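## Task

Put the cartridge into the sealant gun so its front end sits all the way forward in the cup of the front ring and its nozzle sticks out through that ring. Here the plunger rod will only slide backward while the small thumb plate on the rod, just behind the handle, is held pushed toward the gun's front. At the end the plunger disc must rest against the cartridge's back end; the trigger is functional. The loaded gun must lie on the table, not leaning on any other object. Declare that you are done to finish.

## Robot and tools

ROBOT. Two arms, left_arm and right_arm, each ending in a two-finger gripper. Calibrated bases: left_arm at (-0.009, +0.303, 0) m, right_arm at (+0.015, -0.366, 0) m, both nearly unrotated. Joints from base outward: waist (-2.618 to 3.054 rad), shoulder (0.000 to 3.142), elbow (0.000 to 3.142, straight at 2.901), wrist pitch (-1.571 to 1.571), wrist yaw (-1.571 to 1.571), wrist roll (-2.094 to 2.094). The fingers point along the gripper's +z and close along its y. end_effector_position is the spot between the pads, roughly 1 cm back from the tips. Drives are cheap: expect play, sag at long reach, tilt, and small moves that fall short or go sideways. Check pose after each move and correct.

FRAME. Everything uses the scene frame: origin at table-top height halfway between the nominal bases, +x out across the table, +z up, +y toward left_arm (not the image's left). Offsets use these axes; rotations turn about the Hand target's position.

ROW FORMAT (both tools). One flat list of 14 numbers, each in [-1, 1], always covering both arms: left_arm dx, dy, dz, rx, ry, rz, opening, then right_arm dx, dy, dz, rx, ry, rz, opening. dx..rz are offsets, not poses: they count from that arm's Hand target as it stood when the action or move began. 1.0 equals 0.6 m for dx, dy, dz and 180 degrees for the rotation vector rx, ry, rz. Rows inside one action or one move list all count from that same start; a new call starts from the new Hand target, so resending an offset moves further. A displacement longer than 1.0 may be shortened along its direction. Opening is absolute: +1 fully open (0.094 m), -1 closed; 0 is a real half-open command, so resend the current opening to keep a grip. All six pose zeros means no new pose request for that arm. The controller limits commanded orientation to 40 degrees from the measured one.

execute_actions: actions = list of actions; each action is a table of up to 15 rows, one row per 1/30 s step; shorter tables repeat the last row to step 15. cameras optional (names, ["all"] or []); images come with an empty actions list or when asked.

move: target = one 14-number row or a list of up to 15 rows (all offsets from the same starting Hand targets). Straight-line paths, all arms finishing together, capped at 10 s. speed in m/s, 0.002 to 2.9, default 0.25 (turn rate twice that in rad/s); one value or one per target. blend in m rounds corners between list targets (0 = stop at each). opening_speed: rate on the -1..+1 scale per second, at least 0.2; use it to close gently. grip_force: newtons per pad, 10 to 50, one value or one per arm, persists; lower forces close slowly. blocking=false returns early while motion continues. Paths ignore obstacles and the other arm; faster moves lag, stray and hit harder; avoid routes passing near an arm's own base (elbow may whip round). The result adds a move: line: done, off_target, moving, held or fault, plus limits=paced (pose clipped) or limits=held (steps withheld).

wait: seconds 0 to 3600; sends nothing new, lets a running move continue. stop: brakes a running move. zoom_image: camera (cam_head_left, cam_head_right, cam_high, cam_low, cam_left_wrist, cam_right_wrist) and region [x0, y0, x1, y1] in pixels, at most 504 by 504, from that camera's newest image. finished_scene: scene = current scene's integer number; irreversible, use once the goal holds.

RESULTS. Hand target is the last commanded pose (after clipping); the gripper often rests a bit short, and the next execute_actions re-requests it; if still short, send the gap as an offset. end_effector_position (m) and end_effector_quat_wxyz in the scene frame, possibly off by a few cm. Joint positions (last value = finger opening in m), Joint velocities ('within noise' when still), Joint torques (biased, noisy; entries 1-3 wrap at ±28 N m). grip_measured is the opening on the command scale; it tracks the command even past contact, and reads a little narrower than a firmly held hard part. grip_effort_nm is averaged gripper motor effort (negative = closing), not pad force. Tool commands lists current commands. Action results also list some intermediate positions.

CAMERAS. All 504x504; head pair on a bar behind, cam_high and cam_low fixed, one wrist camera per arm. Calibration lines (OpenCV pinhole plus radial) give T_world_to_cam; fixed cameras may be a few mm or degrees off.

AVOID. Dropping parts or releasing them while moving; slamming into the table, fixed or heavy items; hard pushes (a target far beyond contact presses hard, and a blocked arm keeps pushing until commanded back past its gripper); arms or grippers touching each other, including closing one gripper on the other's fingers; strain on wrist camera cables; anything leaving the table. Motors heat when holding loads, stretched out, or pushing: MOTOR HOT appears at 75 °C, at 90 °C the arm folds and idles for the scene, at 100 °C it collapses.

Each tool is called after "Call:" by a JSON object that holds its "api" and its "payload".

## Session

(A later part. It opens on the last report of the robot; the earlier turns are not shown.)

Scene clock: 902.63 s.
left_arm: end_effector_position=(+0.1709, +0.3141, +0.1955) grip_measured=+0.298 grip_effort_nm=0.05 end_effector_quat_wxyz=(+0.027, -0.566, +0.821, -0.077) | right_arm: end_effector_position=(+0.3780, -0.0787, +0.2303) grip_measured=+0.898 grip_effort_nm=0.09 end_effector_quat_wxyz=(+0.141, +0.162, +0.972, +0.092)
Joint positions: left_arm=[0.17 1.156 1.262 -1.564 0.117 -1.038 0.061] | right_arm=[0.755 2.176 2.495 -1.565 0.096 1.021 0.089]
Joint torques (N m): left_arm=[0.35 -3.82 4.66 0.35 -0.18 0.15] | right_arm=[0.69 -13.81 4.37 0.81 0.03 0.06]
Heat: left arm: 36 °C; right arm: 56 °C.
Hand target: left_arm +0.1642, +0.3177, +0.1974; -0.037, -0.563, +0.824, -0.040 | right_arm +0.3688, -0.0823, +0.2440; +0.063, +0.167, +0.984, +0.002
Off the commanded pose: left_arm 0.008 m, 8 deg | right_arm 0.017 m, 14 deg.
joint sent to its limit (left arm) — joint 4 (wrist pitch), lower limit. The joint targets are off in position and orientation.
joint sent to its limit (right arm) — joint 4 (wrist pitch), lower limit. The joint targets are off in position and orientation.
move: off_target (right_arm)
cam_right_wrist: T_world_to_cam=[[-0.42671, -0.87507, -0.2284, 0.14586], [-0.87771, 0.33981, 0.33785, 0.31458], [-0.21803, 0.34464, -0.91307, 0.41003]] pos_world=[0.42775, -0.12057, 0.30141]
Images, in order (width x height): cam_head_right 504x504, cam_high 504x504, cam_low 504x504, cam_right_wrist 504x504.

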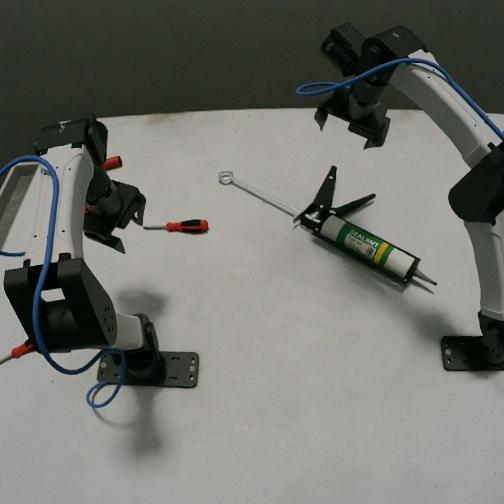

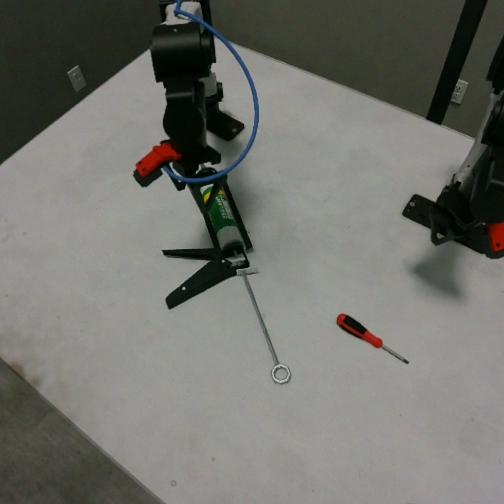

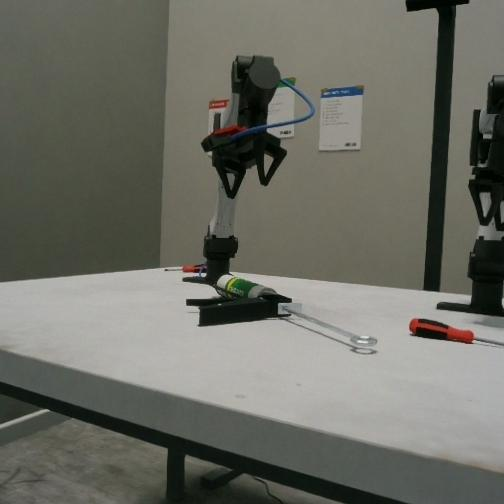

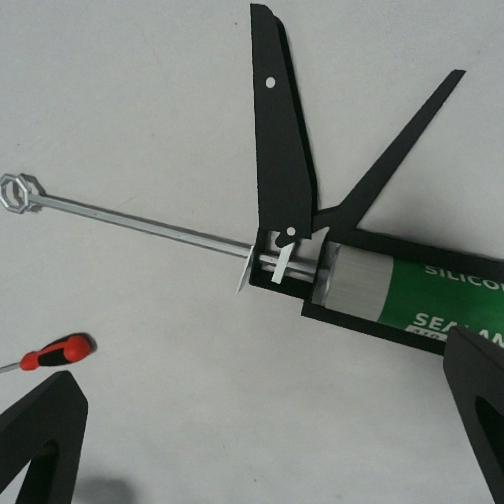

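Call:
{"api": "zoom_image", "payload": {"camera": "cam_right_wrist", "region": [230, 220, 350, 320]}}

Call:
{"api": "move", "payload": {"target": [0,0,0,0,0,0,0.3,0.0,-0.2,0.03,0,0,0,0.9], "cameras": ["cam_right_wrist"]}}

Call:
{"api": "zoom_image", "payload": {"camera": "cam_right_wrist", "region": [180, 150, 504, 450]}}

Scaled by 4.200 from the camera's image (finer frame: 720x720).

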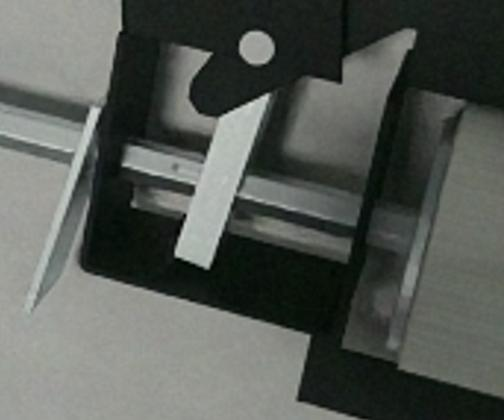

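Scene clock: 908.40 s.
left_arm: end_effector_position=(+0.1709, +0.3141, +0.1955) grip_measured=+0.298 grip_effort_nm=0.05 end_effector_quat_wxyz=(+0.027, -0.566, +0.821, -0.077) | right_arm: end_effector_position=(+0.3783, -0.1986, +0.2515) grip_measured=+0.898 grip_effort_nm=0.09 end_effector_quat_wxyz=(+0.141, +0.172, +0.973, +0.055)
Joint positions: left_arm=[0.17 1.156 1.262 -1.564 0.117 -1.038 0.061] | right_arm=[0.516 1.921 2.209 -1.565 0.079 0.804 0.089]
Joint torques (N m): left_arm=[0.44 -3.77 4.68 0.35 -0.19 0.15] | right_arm=[-0.35 -11.47 3.93 0.81 -0.07 -0.1]
Heat: left arm: 36 °C; right arm: 57 °C.
Hand target: left_arm +0.1642, +0.3177, +0.1974; -0.037, -0.563, +0.824, -0.040 | right_arm +0.3688, -0.2023, +0.2620; +0.063, +0.167, +0.984, +0.002
Off the commanded pose: left_arm 0.008 m, 8 deg | right_arm 0.015 m, 11 deg.
joint sent to its limit (left arm) — joint 4 (wrist pitch), lower limit. The joint targets are off in position and orientation.
joint sent to its limit (right arm) — joint 4 (wrist pitch), lower limit. The joint targets are off in position and orientation.
move: off_target (right_arm)
cam_right_wrist: T_world_to_cam=[[-0.45484, -0.87592, -0.16089, 0.03937], [-0.86223, 0.3879, 0.32571, 0.35525], [-0.22288, 0.28687, -0.93168, 0.46587]] pos_world=[0.42805, -0.23696, 0.32467]

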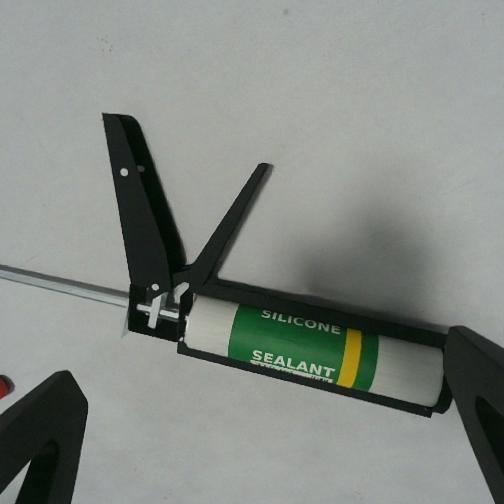

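Scaled by 1.556 from the camera's image (finer frame: 720x720).

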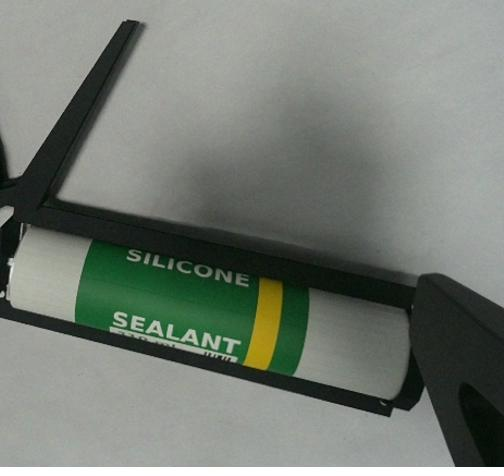

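Call:
{"api": "finished_scene", "payload": {"scene": 2}}

The scene is finished: the task was done.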